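# Hang the left-hand flower head-down on a dryer peg

## Task

Attach the flower now held in the left hand to one of the dryer's pegs, clipped by its stem, so it dangles with the bloom pointing down. No stem may end up permanently bent. At the end the dryer must still hang from its rail, and the flower already clipped there must remain clipped.

## Robot and tools

Robot: two arms, left_arm and right_arm. Each carries a five-finger hand: the left arm has a left hand and the right arm a right hand, mirror images of each other. Two cameras sit on a stand behind the arms.

Scene frame: the origin is at table-top height, halfway between the nominal arm bases. +x points out over the table, +z points up, and left_arm is on the +y side. Image sides do not match arm names. Calibrated bases: left_arm at (+0.008, +0.321, +0.014) m, right_arm at (-0.020, -0.328, +0.036) m.

Hand point: a point fixed to the palm, 0.15 m out from the wrist face and 0.05 m in front of the palm. Its +z runs along the straight fingers and +y points out of the palm. On the right hand +x points away from the thumb; on the left hand +x points toward the thumb. The finger centre lines lie 0.06 m behind the point along -y, and straight fingertips reach 0.06 to 0.07 m past it. A bracket on the little-finger side of the wrist sticks out and can strike things. Reported positions can be off by a few cm. A resting hand often sits 1 to 3 cm (sometimes 5 cm) below its commanded pose, and that alone does not mean it is touching something.

Row layout, 28 numbers in [-1, 1], always with both arms in it:
- left_arm dx, dy, dz, rx, ry, rz
- left hand thumb_turn, thumb_bend, index, middle, ring, little, force_limit, speed
- the same 14 numbers for right_arm.

Pose numbers are an offset, not a pose. They are measured from that arm's Hand target at the start of the action or move, along that Hand target's own axes. 1.0 equals 0.6 m, or 180 degrees for rotation. rx, ry, rz together form one rotation vector. Every row of an action counts from the same start pose, not from the row before it. Sending the same offset again moves the arm further. Sending six zeros re-requests the current Hand target, which can close a gap where the hand settled short. The controller limits each step's orientation change to 40 degrees away from the measured orientation.

Hand numbers are absolute finger targets, not offsets. For thumb_turn, -1 is beside the palm and +1 is in front of it, opposite the fingers. For thumb_bend and each finger, -1 is straight and +1 is fully curled. force_limit maps linearly from about 0 N at -1 to 10 N at +1 (15 N for the two thumb motors). speed rises from near zero at -1 to full at +0.48 and stays full above that. There is no way to say 'no change': to keep a hand as it is, repeat the last eight hand numbers you sent. If none have been sent yet, use its hand_measured values plus hand_force_limit and hand_speed. For a gentle grip, close at speed -0.94 or lower. A finger motor starts only when its target changes by at least 0.002. Once stopped, it locks. To squeeze harder, raise force_limit and send a target more closed than hand_measured.

Tools:
- execute_actions(actions, cameras): actions is a list of actions. Each action is up to 15 rows, one row per 1/30 s step; a short action holds its last row. cameras is a list of names, ["all"] or []. Images are returned only when actions is empty or cameras asks for them.
- move(target, speed, blend, blocking, cameras): target is one row, or a list of up to 15 rows, all offset from the same starting Hand targets. speed is the path top speed in m/s (0.002 to 4.3, default 0.25); turns are limited to twice that number in rad/s. blend is a corner-rounding distance in m (0 means stop at each target). blocking=false returns after about 0.5 s while the move continues. A move lasts at most 10 s. It does not avoid obstacles or the other arm. Hand numbers for later targets are applied only once everything is at rest.
- wait(seconds 0 to 10, cameras): holds the last commands.
- stop(cameras): brakes a running move.
- zoom_image(camera, region [x0, y0, x1, y1] in pixels, at most 504 by 504): a closer view of the newest image from cam_high, cam_low, cam_left_wrist or cam_right_wrist. All four images are 672x504.
- show_instructions(): shows the reference pages.
- finished_scene(scene=1): ends the scene permanently.

Results give, in the scene frame, end_effector_position (m), end_effector_quat_wxyz, Hand target (the next offsets count from this), joint positions, velocities and torques, and for each hand hand_measured, hand_stopped_by (moving/target/force/stalled/fault), hand_load_n (fingertip N, positive when the finger is pushed open), hand_force_limit and hand_speed. If hand_load_n falls to about 0, the grip has probably been lost. A move adds a 'move:' line giving the ending (done, off_target, moving, held, fault) and any limits (paced means the sent pose was clipped; held means steps were withheld). done means at rest within 10 mm and 2 degrees of the target, but it does not rule out contact. MOTOR HOT appears at 85 °C. At 100 °C the arm goes limp for 30 to 60 s or more.

Things to avoid:
- Anything dropping or leaving the table.
- Releasing a part while it is still moving.
- Fast impacts, and pressing far past a contact.
- The arms or hands touching each other, even moderately; this can end the scene.
- Heavy finger loads and fast swings of a held load.
- Bending flower stems.
- Paths that pass close to an arm's own base; go round it instead.
- Long stretched holds or pushes against something, which heat the motors.

To end a push, command a target back past the hand point. Objects may get small random nudges. Thinking time lets the scene run on, and unfinished moves keep going meanwhile.

Each tool is called after ">>>" in YAML: its name, and indented under it one key for each argument.

Reference images:

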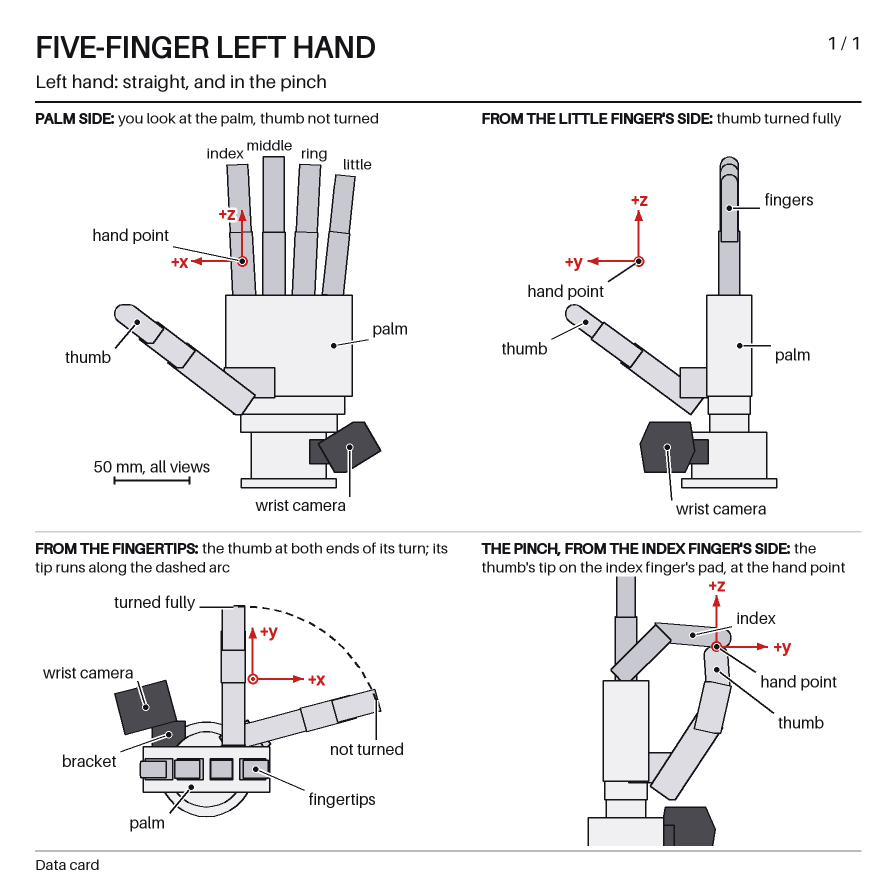

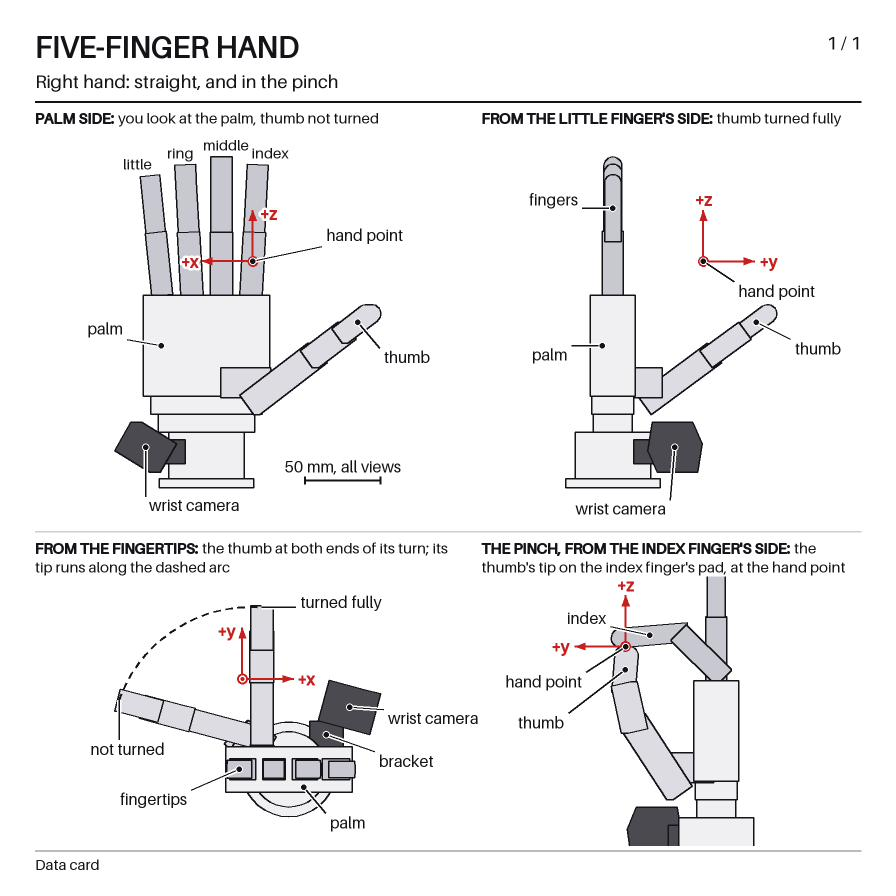

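## Session

>>> execute_actions:
  actions: []

Scene clock: 0.00 s.
left_arm: end_effector_position=(+0.3723, +0.1243, +0.2875) hand_measured=(+0.904, -0.284, +0.272, +0.264, +1.000, +1.000) hand_load_n=(+1.0, +17.0, +4.5, +11.0, +0.0, +0.0) hand_stopped_by=(target, target, target, target, target, target) hand_force_limit=0.00 hand_speed=-0.80 end_effector_quat_wxyz=(+0.516, +0.497, +0.519, -0.466) | right_arm: end_effector_position=(+0.5214, -0.2973, +0.4684) hand_measured=(-1.000, -1.000, -1.000, -1.000, -1.000, -1.000) hand_load_n=(+0.0, +0.0, +0.0, +0.0, +0.0, +0.0) hand_stopped_by=(target, target, target, target, target, target) hand_force_limit=0.00 hand_speed=-0.80 end_effector_quat_wxyz=(+0.500, -0.500, +0.500, -0.500)
Joint positions: left_arm=[-0.003 0.984 0.577 0.09 1.464 1.916] | right_arm=[0 1.047 1.047 0 0 0]
Joint velocities: within noise
Joint torques (N m): no reading
Heat: left arm: hottest wrist pitch 28 °C; right arm: hottest shoulder 32 °C.
Hand target: left_arm +0.3765, +0.1242, +0.2955; +0.520, +0.500, +0.516, -0.462 | right_arm +0.5240, -0.2973, +0.4798; +0.505, -0.496, +0.495, -0.504

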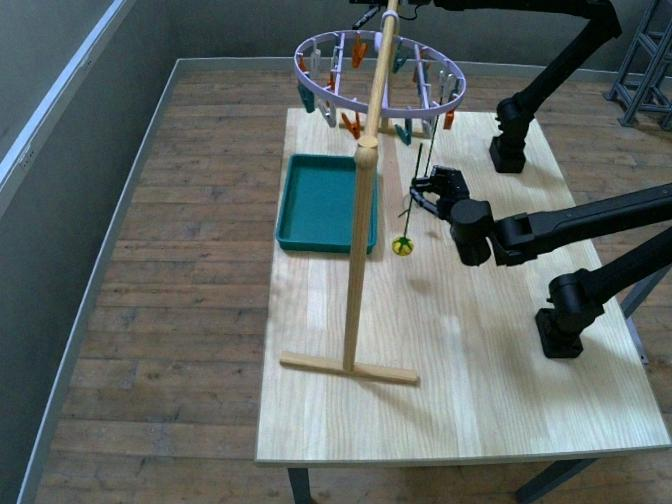

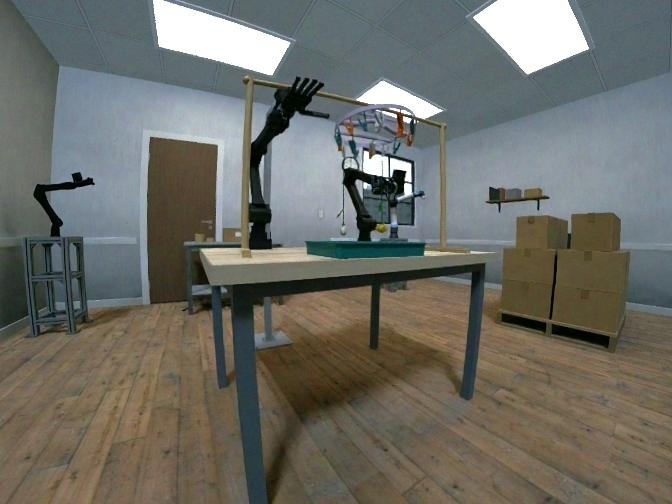

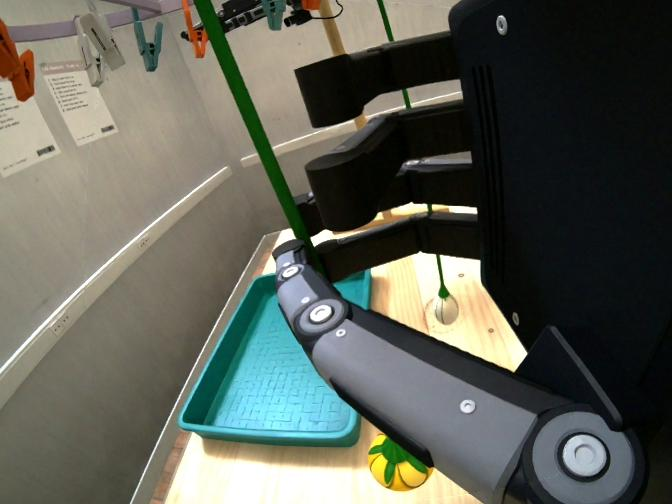

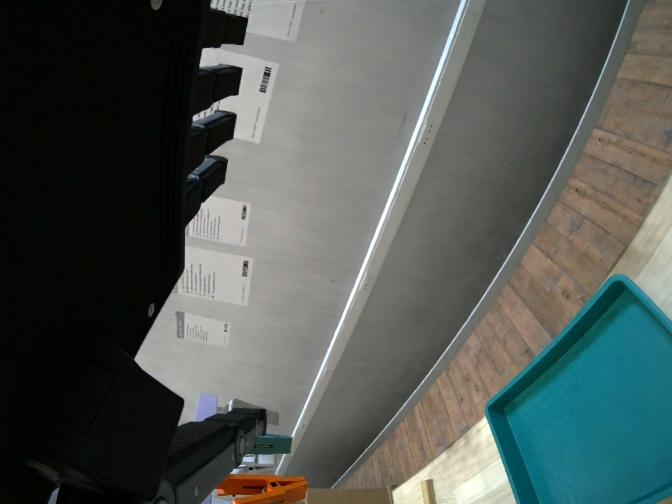

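>>> zoom_image:
  camera: "cam_high"
  region: [280, 0, 530, 270]

>>> zoom_image:
  camera: "cam_low"
  region: [230, 70, 460, 270]

>>> zoom_image:
  camera: "cam_left_wrist"
  region: [0, 0, 460, 300]

Scaled by 1.867 from the camera's 672x504 image, which has a finer 960x720 frame.

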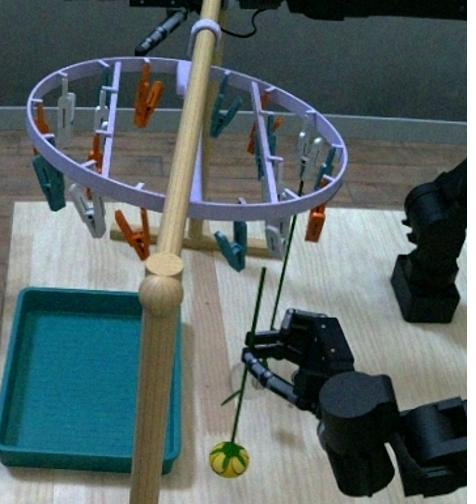

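Scaled by 2.191 from the camera's 672x504 image, which has a finer 960x720 frame.

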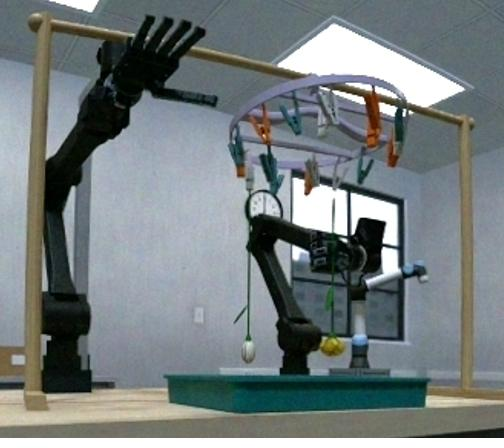

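Scaled by 1.096 from the camera's 672x504 image, which has a finer 960x720 frame.

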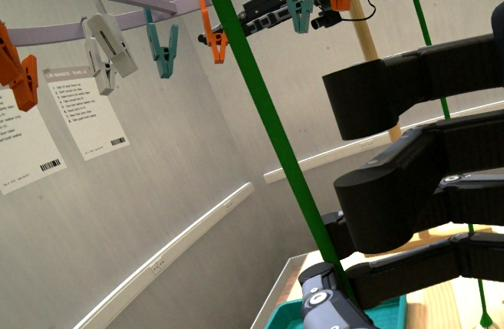

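>>> zoom_image:
  camera: "cam_high"
  region: [285, 20, 385, 145]

>>> zoom_image:
  camera: "cam_high"
  region: [380, 20, 480, 145]

>>> zoom_image:
  camera: "cam_low"
  region: [325, 95, 425, 175]

>>> zoom_image:
  camera: "cam_left_wrist"
  region: [0, 0, 230, 120]

>>> zoom_image:
  camera: "cam_right_wrist"
  region: [130, 360, 400, 504]

Scaled by 4.032 from the camera's 672x504 image, which has a finer 960x720 frame.

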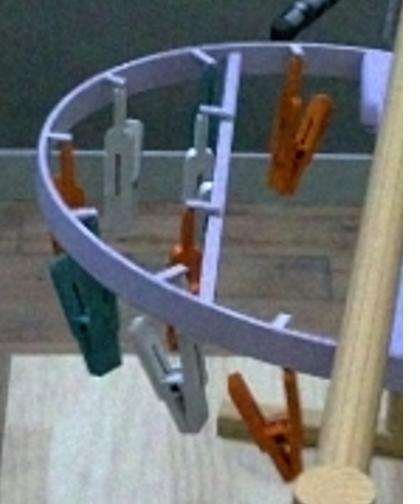

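Scaled by 4.032 from the camera's 672x504 image, which has a finer 960x720 frame.

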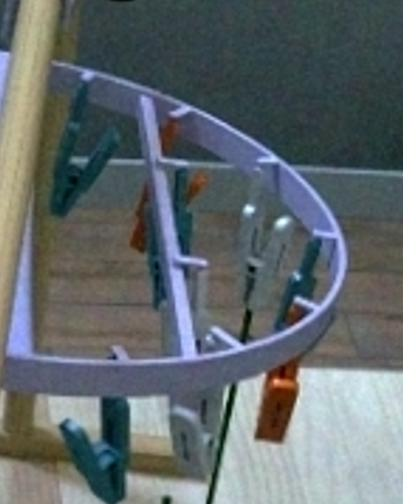

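Scaled by 5.040 from the camera's 672x504 image, which has a finer 960x720 frame.

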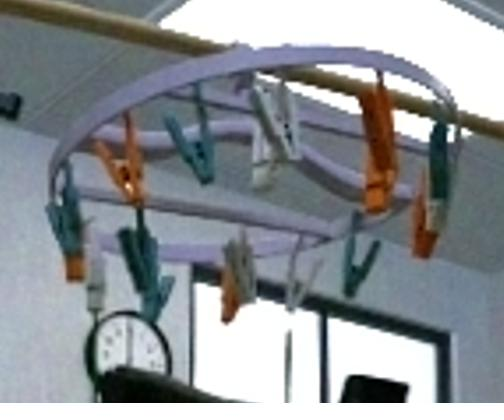

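Scaled by 2.191 from the camera's 672x504 image, which has a finer 960x720 frame.

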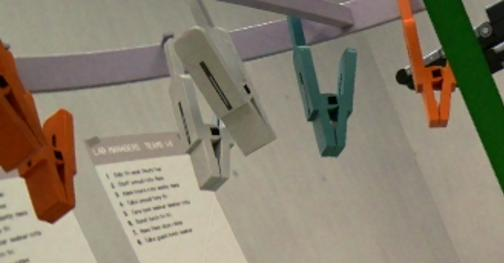

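Scaled by 1.867 from the camera's 672x504 image, which has a finer 960x720 frame.

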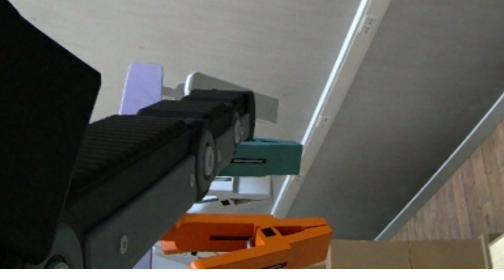

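>>> move:
  target: [0,0,0,0,0,0,0.904,-0.284,0.272,0.264,1,1,0,-0.8, 0,0.03,-0.117,0,-0.28,0,-1,-1,-1,-1,-1,-1,0,-0.8]
  cameras: ["all"]

Scene clock: 23.60 s.
left_arm: end_effector_position=(+0.3723, +0.1243, +0.2875) hand_measured=(+0.904, -0.284, +0.272, +0.264, +1.000, +1.000) hand_load_n=(+1.0, +17.0, +4.5, +11.0, -0.5, +0.0) hand_stopped_by=(target, force, target, force, target, target) hand_force_limit=0.00 hand_speed=-0.80 end_effector_quat_wxyz=(+0.516, +0.497, +0.519, -0.466) | right_arm: end_effector_position=(+0.4375, -0.2821, +0.4544) hand_measured=(-1.000, -1.000, -1.000, -1.000, -1.000, -1.000) hand_load_n=(+0.0, +0.0, +0.0, +0.0, +0.0, +0.0) hand_stopped_by=(target, target, target, target, target, target) hand_force_limit=0.00 hand_speed=-0.80 end_effector_quat_wxyz=(+0.668, -0.668, +0.226, -0.239)
Joint positions: left_arm=[-0.003 0.984 0.577 0.09 1.464 1.916] | right_arm=[-0.334 1.142 1.071 0.09 -1.234 0.002]
Joint torques (N m): left_arm=[1.26 -4.84 9.76 1.46 0.26 0.11] | right_arm=[-1.26 -5.54 13.26 1.96 0 0.33]
Heat: left arm: hottest wrist pitch 28 °C; right arm: hottest shoulder 32 °C.
Hand target: left_arm +0.3765, +0.1242, +0.2955; +0.520, +0.500, +0.516, -0.462 | right_arm +0.4541, -0.2973, +0.4606; +0.668, -0.663, +0.233, -0.245
Off the commanded pose: left_arm 0.009 m, 1 deg | right_arm 0.023 m, 1 deg.
move: off_target (right_arm)
camera_calibration:
cam_right_wrist: T_world_to_cam=[[0.215964, -0.199396, -0.955825, 0.280147], [-0.966544, 0.0950892, -0.238223, 0.554814], [0.138389, 0.975295, -0.172189, 0.404783], [0, 0, 0, 1]] pos_world=[0.419733, -0.391679, 0.46964]

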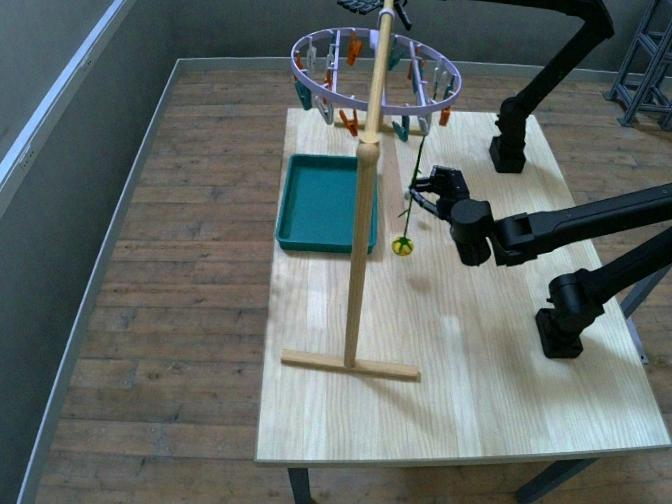

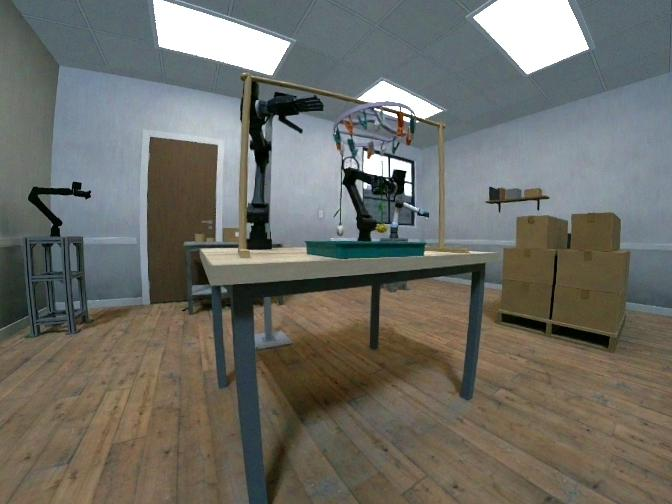

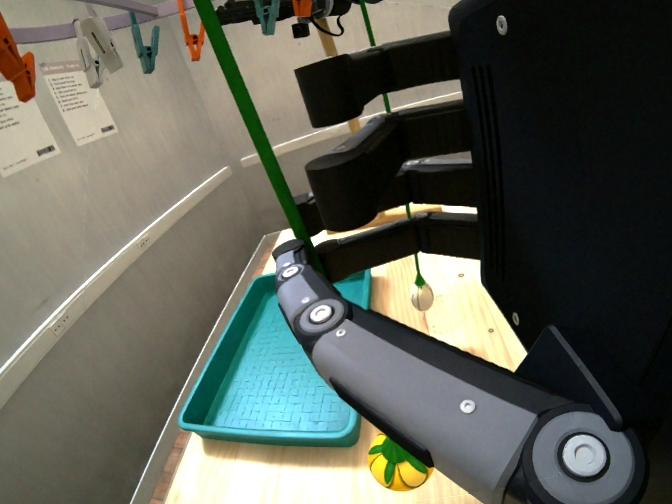

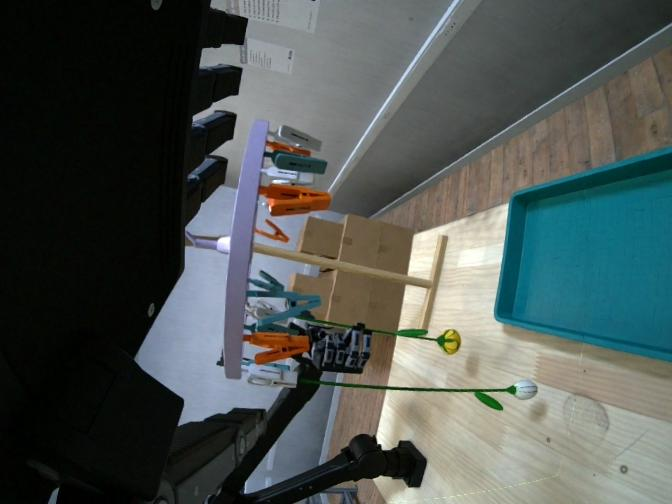

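>>> zoom_image:
  camera: "cam_right_wrist"
  region: [180, 110, 380, 260]

>>> zoom_image:
  camera: "cam_right_wrist"
  region: [180, 250, 380, 400]

>>> zoom_image:
  camera: "cam_high"
  region: [280, 20, 480, 150]

Scaled by 2.520 from the camera's 672x504 image, which has a finer 960x720 frame.

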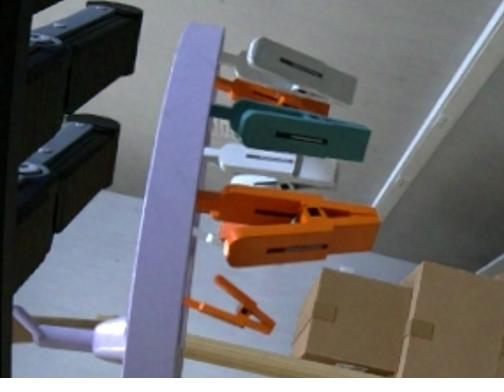

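Scaled by 2.520 from the camera's 672x504 image, which has a finer 960x720 frame.

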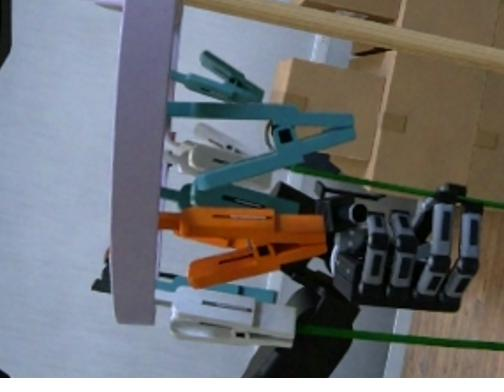

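Scaled by 2.520 from the camera's 672x504 image, which has a finer 960x720 frame.

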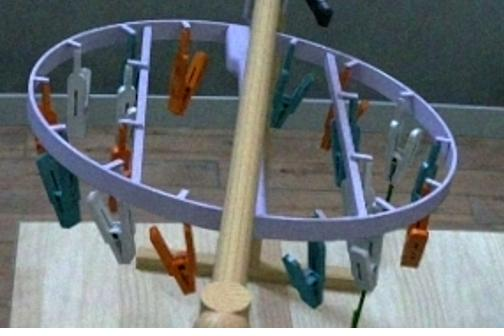

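>>> move:
  target:
    - [0,0,0,0,0,0,0.904,-0.284,0.272,0.264,1,1,0,-0.8, -0.233,-0.006,-0.199,0,0,0,1,-1,-0.5,1,1,1,0,0]
    - [0,0,0,0,0,0,0.904,-0.284,0.272,0.264,1,1,0,-0.8, -0.45,-0.02,-0.15,-0.025,0.08,-0.32,1,-1,-0.5,1,1,1,0,0]
  speed: 0.25
  cameras: ["all"]

Scene clock: 46.70 s.
left_arm: end_effector_position=(+0.3723, +0.1243, +0.2875) hand_measured=(+0.904, -0.284, +0.272, +0.264, +1.000, +1.000) hand_load_n=(+1.0, +17.0, +4.5, +11.0, +0.0, +0.0) hand_stopped_by=(target, force, target, force, target, target) hand_force_limit=0.00 hand_speed=-0.80 end_effector_quat_wxyz=(+0.516, +0.497, +0.519, -0.466) | right_arm: end_effector_position=(+0.1885, -0.1983, +0.4617) hand_measured=(+1.000, -1.000, -0.500, +1.000, +1.000, +1.000) hand_load_n=(+0.0, +0.0, +0.0, +0.0, +0.0, +0.0) hand_stopped_by=(target, target, target, target, target, target) hand_force_limit=0.00 hand_speed=0.00 end_effector_quat_wxyz=(-0.408, +0.686, +0.020, +0.602)
Joint positions: left_arm=[-0.003 0.984 0.577 0.09 1.464 1.916] | right_arm=[0.982 0.158 0.743 -0.524 0.358 -1.025]
Joint torques (N m): left_arm=[1.26 -4.84 9.76 1.46 0.26 0.11] | right_arm=[1.61 3.49 9.48 2.25 0.09 -0.09]
Heat: left arm: hottest wrist pitch 27 °C; right arm: hottest shoulder 32 °C.
Hand target: left_arm +0.3765, +0.1242, +0.2955; +0.520, +0.500, +0.516, -0.462 | right_arm +0.1884, -0.1948, +0.4677; -0.409, +0.683, +0.027, +0.604
Off the commanded pose: left_arm 0.009 m, 1 deg | right_arm 0.007 m, 1 deg.
move: done
camera_calibration:
cam_right_wrist: T_world_to_cam=[[0.550635, -0.785112, -0.28355, -0.132076], [-0.537849, -0.0739194, -0.839794, 0.471356], [0.638373, 0.614927, -0.462975, 0.327361], [0, 0, 0, 1]] pos_world=[0.117266, -0.270155, 0.509951]

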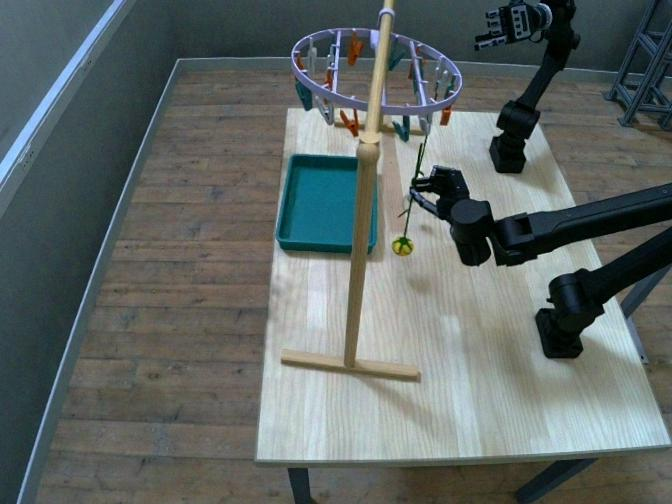

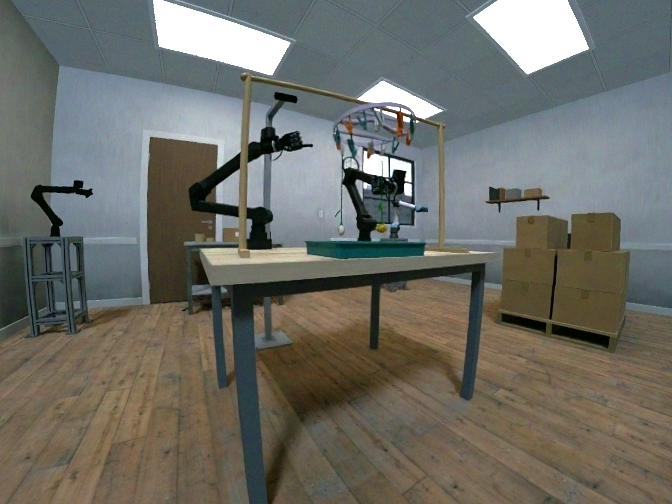

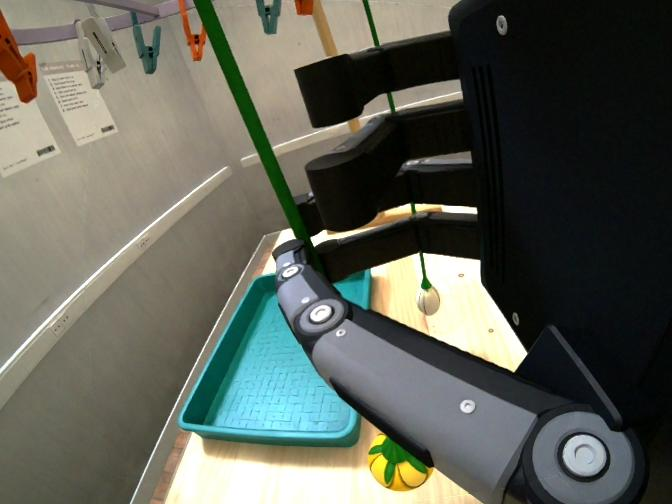

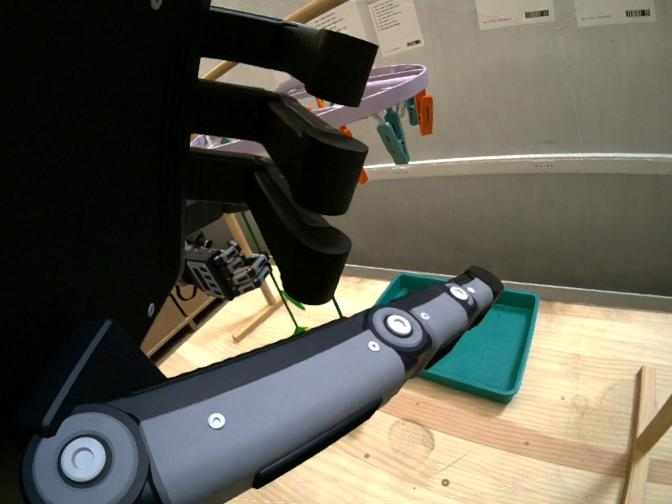

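>>> move:
  target: [0,0,0,0,0,0,0.904,-0.284,0.272,0.264,1,1,0,-0.8, -0.193,-0.253,0.257,-0.026,0.081,-0.318,1,-1,-0.5,1,1,1,0,0]
  speed: 0.2
  cameras: ["all"]

Scene clock: 51.57 s.
left_arm: end_effector_position=(+0.3723, +0.1243, +0.2875) hand_measured=(+0.904, -0.284, +0.272, +0.264, +1.000, +1.000) hand_load_n=(+1.0, +17.0, +4.5, +11.0, +0.0, +0.0) hand_stopped_by=(target, force, target, force, target, target) hand_force_limit=0.00 hand_speed=-0.80 end_effector_quat_wxyz=(+0.516, +0.497, +0.519, -0.466) | right_arm: end_effector_position=(+0.2042, +0.0384, +0.4429) hand_measured=(+1.000, -1.000, -0.500, +1.000, +1.000, +1.000) hand_load_n=(+0.5, +0.0, +0.0, +0.0, +0.0, +0.0) hand_stopped_by=(target, target, target, target, target, target) hand_force_limit=0.00 hand_speed=0.00 end_effector_quat_wxyz=(-0.092, +0.592, +0.280, +0.750)
Joint positions: left_arm=[-0.003 0.984 0.577 0.09 1.464 1.916] | right_arm=[1.493 1.03 0.715 0.551 0.916 -2.079]
Joint torques (N m): left_arm=[1.2 -4.84 9.77 1.46 0.26 0.11] | right_arm=[1.38 -5.3 13.31 1.1 -0.03 -0.08]
Heat: left arm: hottest wrist pitch 27 °C; right arm: hottest shoulder 32 °C.
Hand target: left_arm +0.3765, +0.1242, +0.2955; +0.520, +0.500, +0.516, -0.462 | right_arm +0.2008, +0.0502, +0.4593; -0.043, +0.524, +0.276, +0.805
Off the commanded pose: left_arm 0.009 m, 1 deg | right_arm 0.021 m, 11 deg.
joint sent to its limit (right arm) — joint 6 (wrist roll), lower limit. The joint targets are off in orientation, not in position.
move: off_target (right_arm)
camera_calibration:
cam_right_wrist: T_world_to_cam=[[0.349591, -0.754774, 0.55507, -0.291675], [-0.104223, -0.620105, -0.777565, 0.386348], [0.931088, 0.213978, -0.295448, 0.0445699], [0, 0, 0, 1]] pos_world=[0.100735, 0.00989057, 0.475479]

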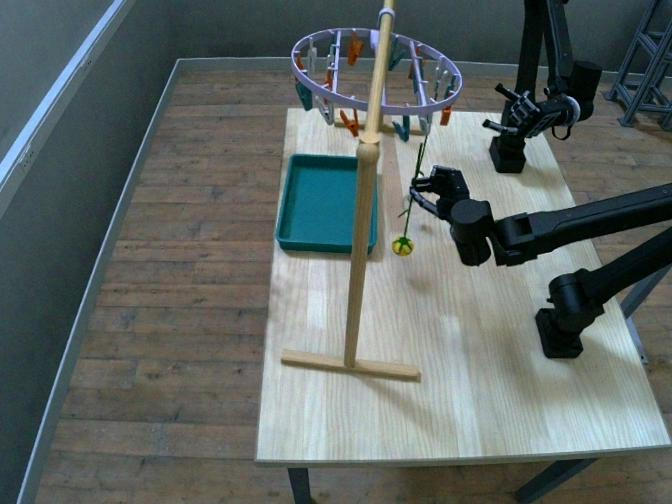

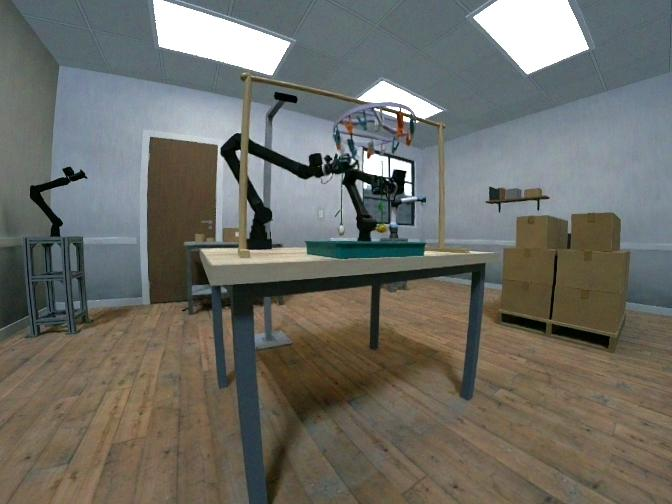

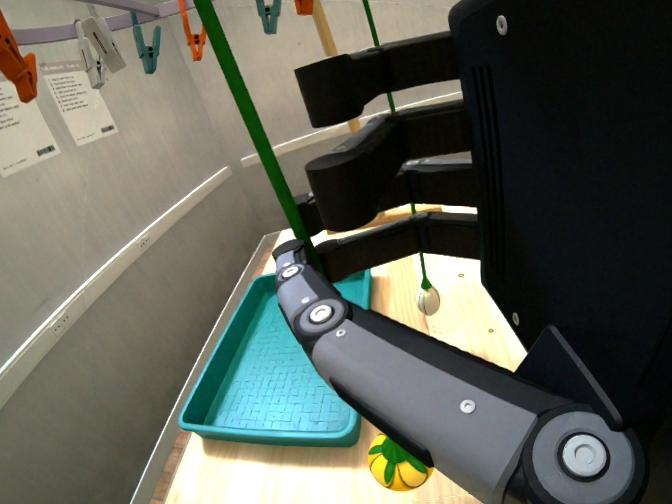

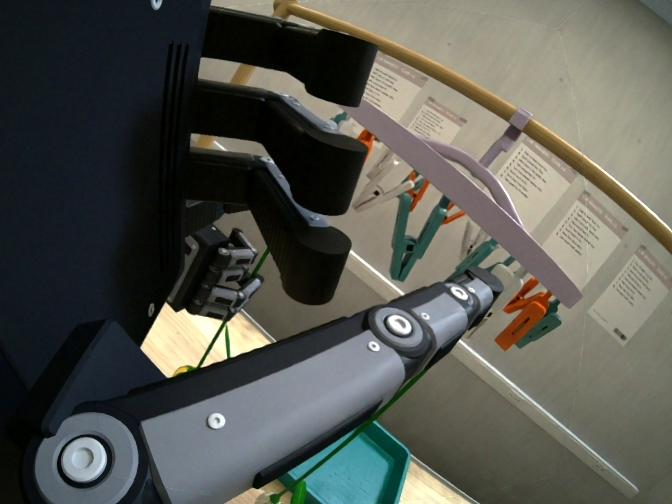

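>>> zoom_image:
  camera: "cam_right_wrist"
  region: [340, 80, 600, 360]

Scaled by 1.800 from the camera's 672x504 image, which has a finer 960x720 frame.

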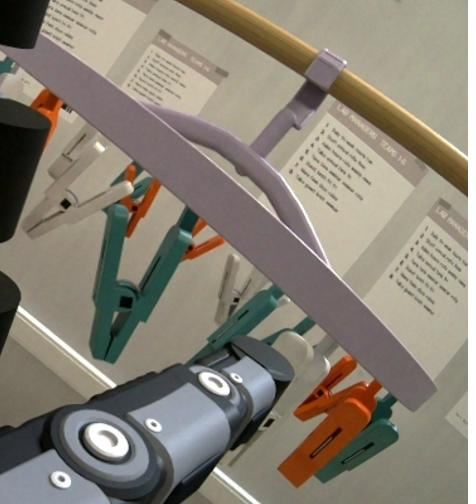

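>>> move:
  target: [0,0,0,0,0,0,0.904,-0.284,0.272,0.264,1,1,0,-0.8, 0.002,0.05,0.018,0.098,0.046,0.034,1,-1,-0.25,1,1,1,0,0]
  speed: 0.2
  cameras: ["cam_right_wrist","cam_high"]

>>> zoom_image:
  camera: "cam_right_wrist"
  region: [260, 0, 672, 400]

Scene clock: 62.63 s.
left_arm: end_effector_position=(+0.3723, +0.1243, +0.2875) hand_measured=(+0.904, -0.284, +0.272, +0.264, +1.000, +1.000) hand_load_n=(+1.0, +17.0, +4.5, +11.0, +0.0, +0.0) hand_stopped_by=(target, force, target, force, target, target) hand_force_limit=0.00 hand_speed=-0.80 end_effector_quat_wxyz=(+0.516, +0.497, +0.519, -0.466) | right_arm: end_effector_position=(+0.2164, +0.0373, +0.4744) hand_measured=(+1.000, -1.000, -0.250, +1.000, +1.000, +1.000) hand_load_n=(+0.5, +0.0, +0.0, +0.0, +0.0, +0.0) hand_stopped_by=(target, target, target, target, target, target) hand_force_limit=0.00 hand_speed=0.00 end_effector_quat_wxyz=(-0.206, +0.477, +0.366, +0.772)
Joint positions: left_arm=[-0.003 0.984 0.577 0.09 1.464 1.916] | right_arm=[1.311 0.857 0.609 0.55 0.38 -2.08]
Joint torques (N m): left_arm=[1.2 -4.89 9.76 1.46 0.26 0.11] | right_arm=[-0.44 -5.3 8.61 2.33 -0.12 -0.08]
Heat: left arm: hottest wrist pitch 27 °C; right arm: hottest shoulder 32 °C.
Hand target: left_arm +0.3765, +0.1242, +0.2955; +0.520, +0.500, +0.516, -0.462 | right_arm +0.2199, +0.0304, +0.4756; -0.185, +0.466, +0.364, +0.785
Off the commanded pose: left_arm 0.009 m, 1 deg | right_arm 0.008 m, 3 deg.
joint sent to its limit (right arm) — joint 6 (wrist roll), lower limit. The joint targets still meet the commanded pose.
move: off_target (right_arm)
camera_calibration:
cam_right_wrist: T_world_to_cam=[[0.497325, -0.634114, 0.592087, -0.368265], [0.21682, -0.569968, -0.792544, 0.347174], [0.840034, 0.522528, -0.145971, -0.0200013], [0, 0, 0, 1]] pos_world=[0.124675, -0.0251927, 0.490276]
Images, in order (width x height): cam_high 672x504, cam_right_wrist 672x504.

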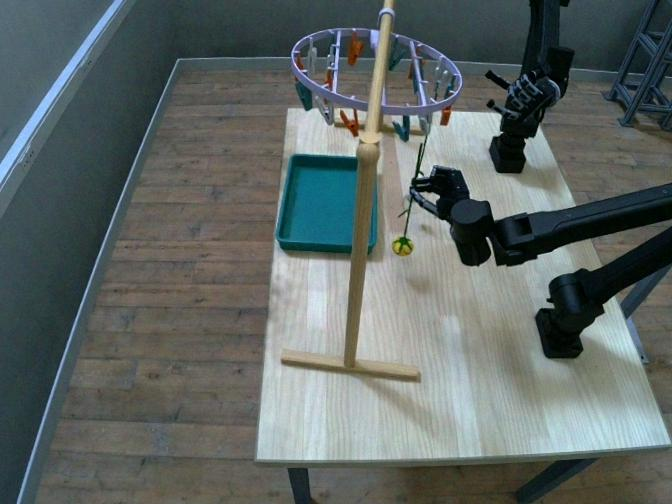

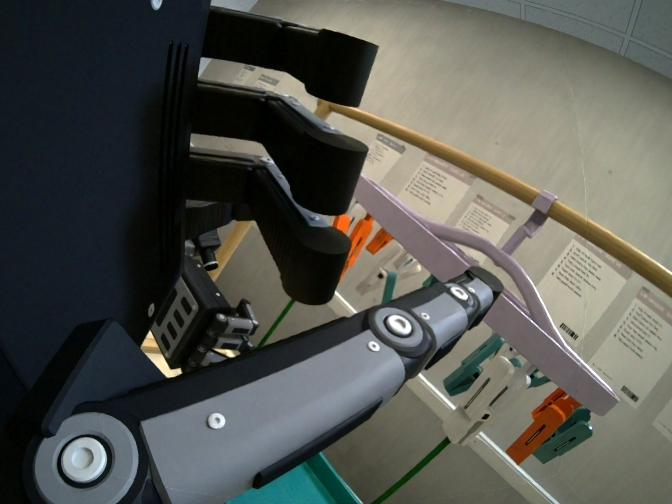

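Scaled by 1.223 from the camera's 672x504 image, which has a finer 960x720 frame.

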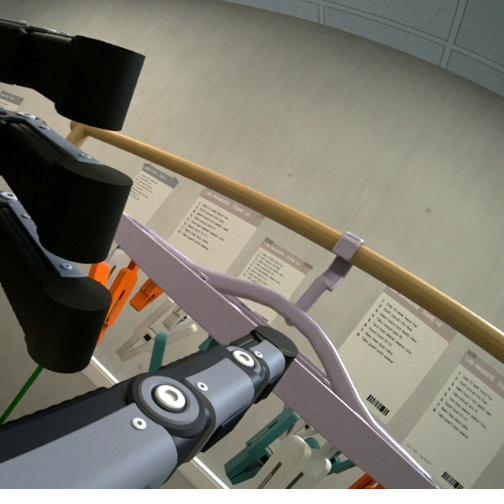

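>>> move:
  target: [0,0,0,0,0,0,0.904,-0.284,0.272,0.264,1,1,0,-0.8, 0,0,0,0,0,0,1,-1,-0.25,-1,-1,-1,0,0]
  speed: 0.2
  cameras: ["cam_right_wrist","cam_high"]

>>> zoom_image:
  camera: "cam_right_wrist"
  region: [260, 100, 600, 440]

Scene clock: 65.73 s.
left_arm: end_effector_position=(+0.3723, +0.1243, +0.2875) hand_measured=(+0.904, -0.284, +0.272, +0.264, +1.000, +1.000) hand_load_n=(+1.0, +17.0, +4.5, +11.0, +0.0, +0.0) hand_stopped_by=(target, force, target, force, target, target) hand_force_limit=0.00 hand_speed=-0.80 end_effector_quat_wxyz=(+0.516, +0.497, +0.519, -0.466) | right_arm: end_effector_position=(+0.2163, +0.0374, +0.4749) hand_measured=(+1.000, -1.000, -0.250, -1.000, -1.000, -1.000) hand_load_n=(+0.5, +0.0, +0.0, +0.0, +0.0, +0.0) hand_stopped_by=(target, target, target, target, target, target) hand_force_limit=0.00 hand_speed=0.00 end_effector_quat_wxyz=(-0.206, +0.476, +0.366, +0.772)
Joint positions: left_arm=[-0.003 0.984 0.577 0.09 1.464 1.916] | right_arm=[1.311 0.857 0.609 0.552 0.379 -2.081]
Joint torques (N m): left_arm=[1.2 -4.89 9.76 1.46 0.26 0.11] | right_arm=[-0.85 -5.01 8.57 2.33 -0.13 -0.03]
Heat: left arm: hottest wrist pitch 27 °C; right arm: hottest shoulder 32 °C.
Hand target: left_arm +0.3765, +0.1242, +0.2955; +0.520, +0.500, +0.516, -0.462 | right_arm +0.2198, +0.0305, +0.4757; -0.185, +0.465, +0.364, +0.785
Off the commanded pose: left_arm 0.009 m, 1 deg | right_arm 0.008 m, 3 deg.
joint sent to its limit (right arm) — joint 6 (wrist roll), lower limit. The joint targets still meet the commanded pose.
move: off_target (right_arm)
camera_calibration:
cam_right_wrist: T_world_to_cam=[[0.49678, -0.634392, 0.592247, -0.368413], [0.218595, -0.568945, -0.792791, 0.347366], [0.839896, 0.523305, -0.143965, -0.0208207], [0, 0, 0, 1]] pos_world=[0.124575, -0.0251902, 0.490583]
Images, in order (width x height): cam_high 672x504, cam_right_wrist 672x504.

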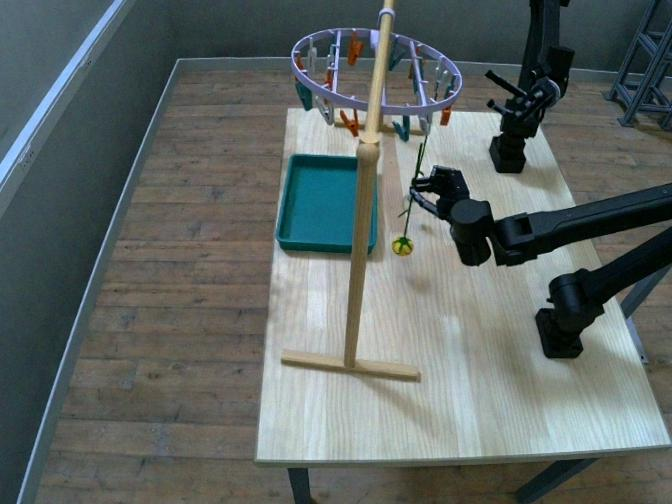

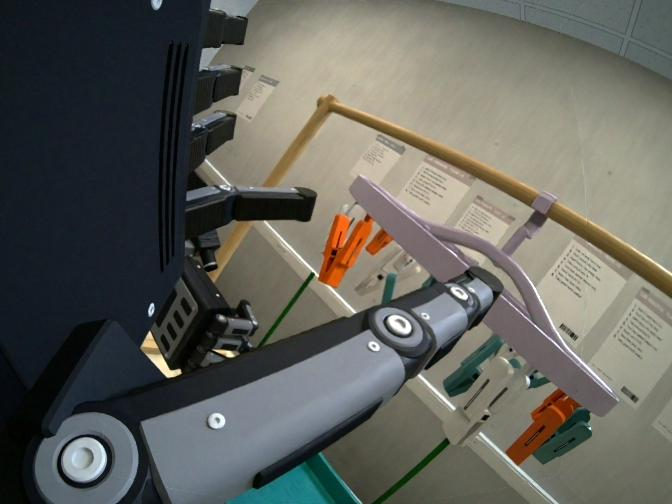

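Scaled by 1.482 from the camera's 672x504 image, which has a finer 960x720 frame.

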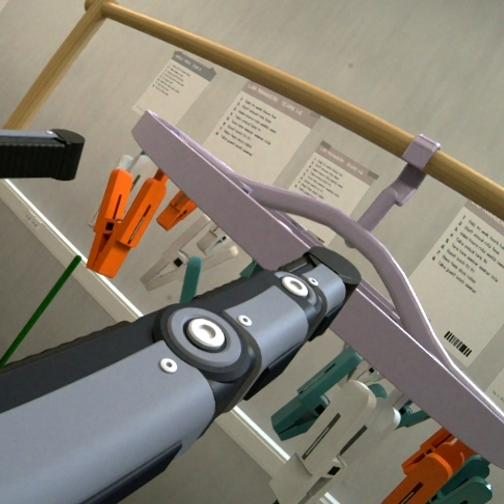

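>>> move:
  target: [0,0,0,0,0,0,0.904,-0.284,0.272,0.264,1,1,0,-0.8, 0,0,0,0,0,0,-0.5,-1,-0.25,-1,-1,-1,0,0]
  speed: 0.2
  cameras: ["cam_right_wrist"]

>>> zoom_image:
  camera: "cam_right_wrist"
  region: [290, 150, 640, 480]

Scene clock: 70.77 s.
left_arm: end_effector_position=(+0.3723, +0.1243, +0.2875) hand_measured=(+0.904, -0.284, +0.272, +0.264, +1.000, +1.000) hand_load_n=(+1.0, +17.0, +4.5, +11.0, -0.5, +0.0) hand_stopped_by=(target, force, target, force, target, target) hand_force_limit=0.00 hand_speed=-0.80 end_effector_quat_wxyz=(+0.516, +0.497, +0.519, -0.466) | right_arm: end_effector_position=(+0.2163, +0.0373, +0.4750) hand_measured=(-0.500, -1.000, -0.250, -1.000, -1.000, -1.000) hand_load_n=(+0.0, +0.0, +0.0, +0.0, +0.0, +0.0) hand_stopped_by=(target, target, target, target, target, target) hand_force_limit=0.00 hand_speed=0.00 end_effector_quat_wxyz=(-0.206, +0.476, +0.366, +0.773)
Joint positions: left_arm=[-0.003 0.984 0.577 0.09 1.464 1.916] | right_arm=[1.311 0.857 0.609 0.552 0.379 -2.082]
Joint torques (N m): left_arm=[1.14 -4.84 9.76 1.46 0.26 0.11] | right_arm=[-0.91 -5.3 8.64 2.3 -0.11 -0.04]
Heat: left arm: hottest wrist pitch 27 °C; right arm: hottest shoulder 32 °C.
Hand target: left_arm +0.3765, +0.1242, +0.2955; +0.520, +0.500, +0.516, -0.462 | right_arm +0.2198, +0.0305, +0.4757; -0.185, +0.465, +0.364, +0.785
Off the commanded pose: left_arm 0.009 m, 1 deg | right_arm 0.008 m, 3 deg.
joint sent to its limit (right arm) — joint 6 (wrist roll), lower limit. The joint targets still meet the commanded pose.
move: off_target (right_arm)
camera_calibration:
cam_right_wrist: T_world_to_cam=[[0.496044, -0.634195, 0.593074, -0.368734], [0.219065, -0.569529, -0.792242, 0.347126], [0.840209, 0.522909, -0.143582, -0.0209587], [0, 0, 0, 1]] pos_world=[0.124475, -0.0251915, 0.490685]
Images, in order (width x height): cam_right_wrist 672x504.

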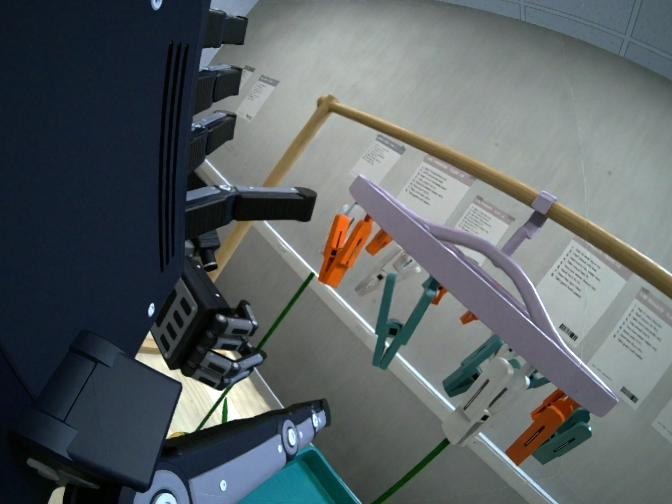

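Scaled by 1.440 from the camera's 672x504 image, which has a finer 960x720 frame.

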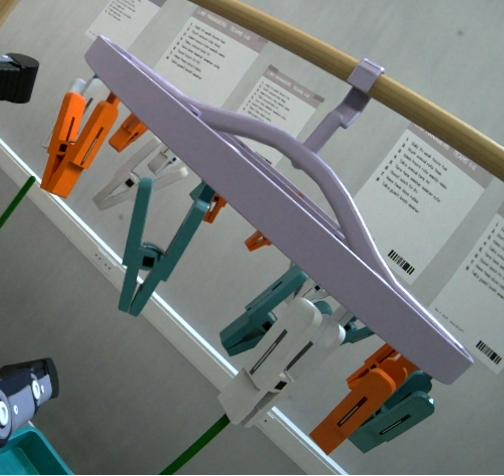

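>>> move:
  target: [0,0,0,0,0,0,0.904,-0.284,0.272,0.264,1,1,0,-0.8, -0.0545,0.0578,0.0208,0,0,0,1,-0.5,-0.25,-1,-1,-1,0,0]
  speed: 0.1
  cameras: ["cam_right_wrist"]

>>> zoom_image:
  camera: "cam_right_wrist"
  region: [200, 100, 640, 500]

Scene clock: 81.03 s.
left_arm: end_effector_position=(+0.3723, +0.1243, +0.2875) hand_measured=(+0.904, -0.284, +0.272, +0.264, +1.000, +1.000) hand_load_n=(+1.0, +17.0, +4.5, +11.0, +0.0, +0.0) hand_stopped_by=(target, force, target, force, target, target) hand_force_limit=0.00 hand_speed=-0.80 end_effector_quat_wxyz=(+0.516, +0.497, +0.519, -0.466) | right_arm: end_effector_position=(+0.2594, +0.0156, +0.4746) hand_measured=(+1.000, -0.500, -0.250, -1.000, -1.000, -1.000) hand_load_n=(+0.0, +0.0, +0.0, +0.0, -0.5, +0.0) hand_stopped_by=(target, target, target, target, target, target) hand_force_limit=0.00 hand_speed=0.00 end_effector_quat_wxyz=(-0.187, +0.459, +0.366, +0.787)
Joint positions: left_arm=[-0.003 0.984 0.577 0.09 1.464 1.916] | right_arm=[1.134 0.862 0.582 0.602 0.217 -2.082]
Joint torques (N m): left_arm=[1.2 -4.84 9.77 1.44 0.26 0.11] | right_arm=[-0.79 -3.78 8.61 2.43 -0.11 0.22]
Heat: left arm: hottest elbow 27 °C; right arm: hottest shoulder 32 °C.
Hand target: left_arm +0.3765, +0.1242, +0.2955; +0.520, +0.500, +0.516, -0.462 | right_arm +0.2654, +0.0151, +0.4651; -0.185, +0.465, +0.364, +0.785
Off the commanded pose: left_arm 0.009 m, 1 deg | right_arm 0.011 m, 1 deg.
move: off_target (right_arm)
camera_calibration:
cam_right_wrist: T_world_to_cam=[[0.448934, -0.645421, 0.617973, -0.40313], [0.247767, -0.574552, -0.780065, 0.311753], [0.858528, 0.503311, -0.0980218, -0.0719291], [0, 0, 0, 1]] pos_world=[0.16549, -0.0448674, 0.48526]
Images, in order (width x height): cam_right_wrist 672x504.

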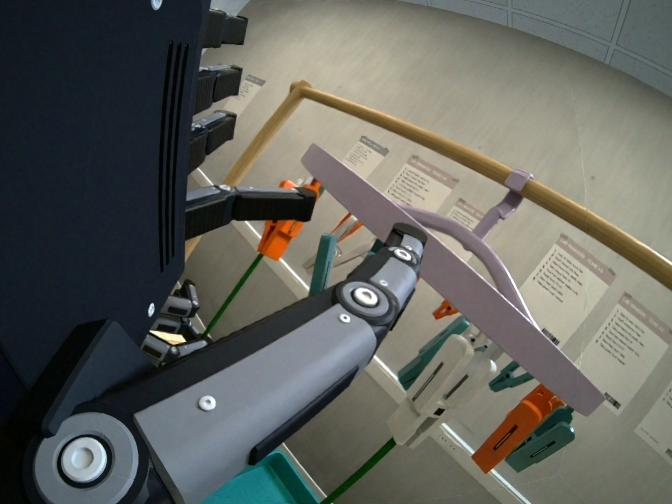

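Scaled by 1.145 from the camera's 672x504 image, which has a finer 960x720 frame.

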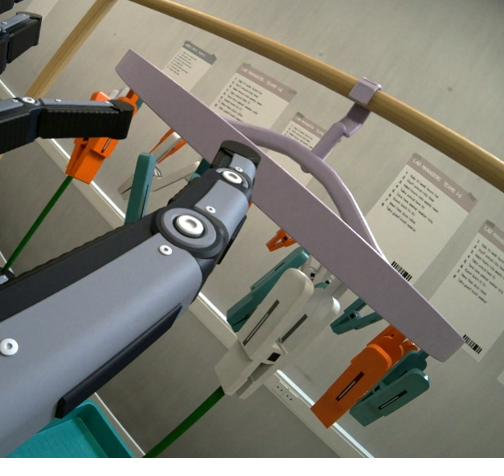

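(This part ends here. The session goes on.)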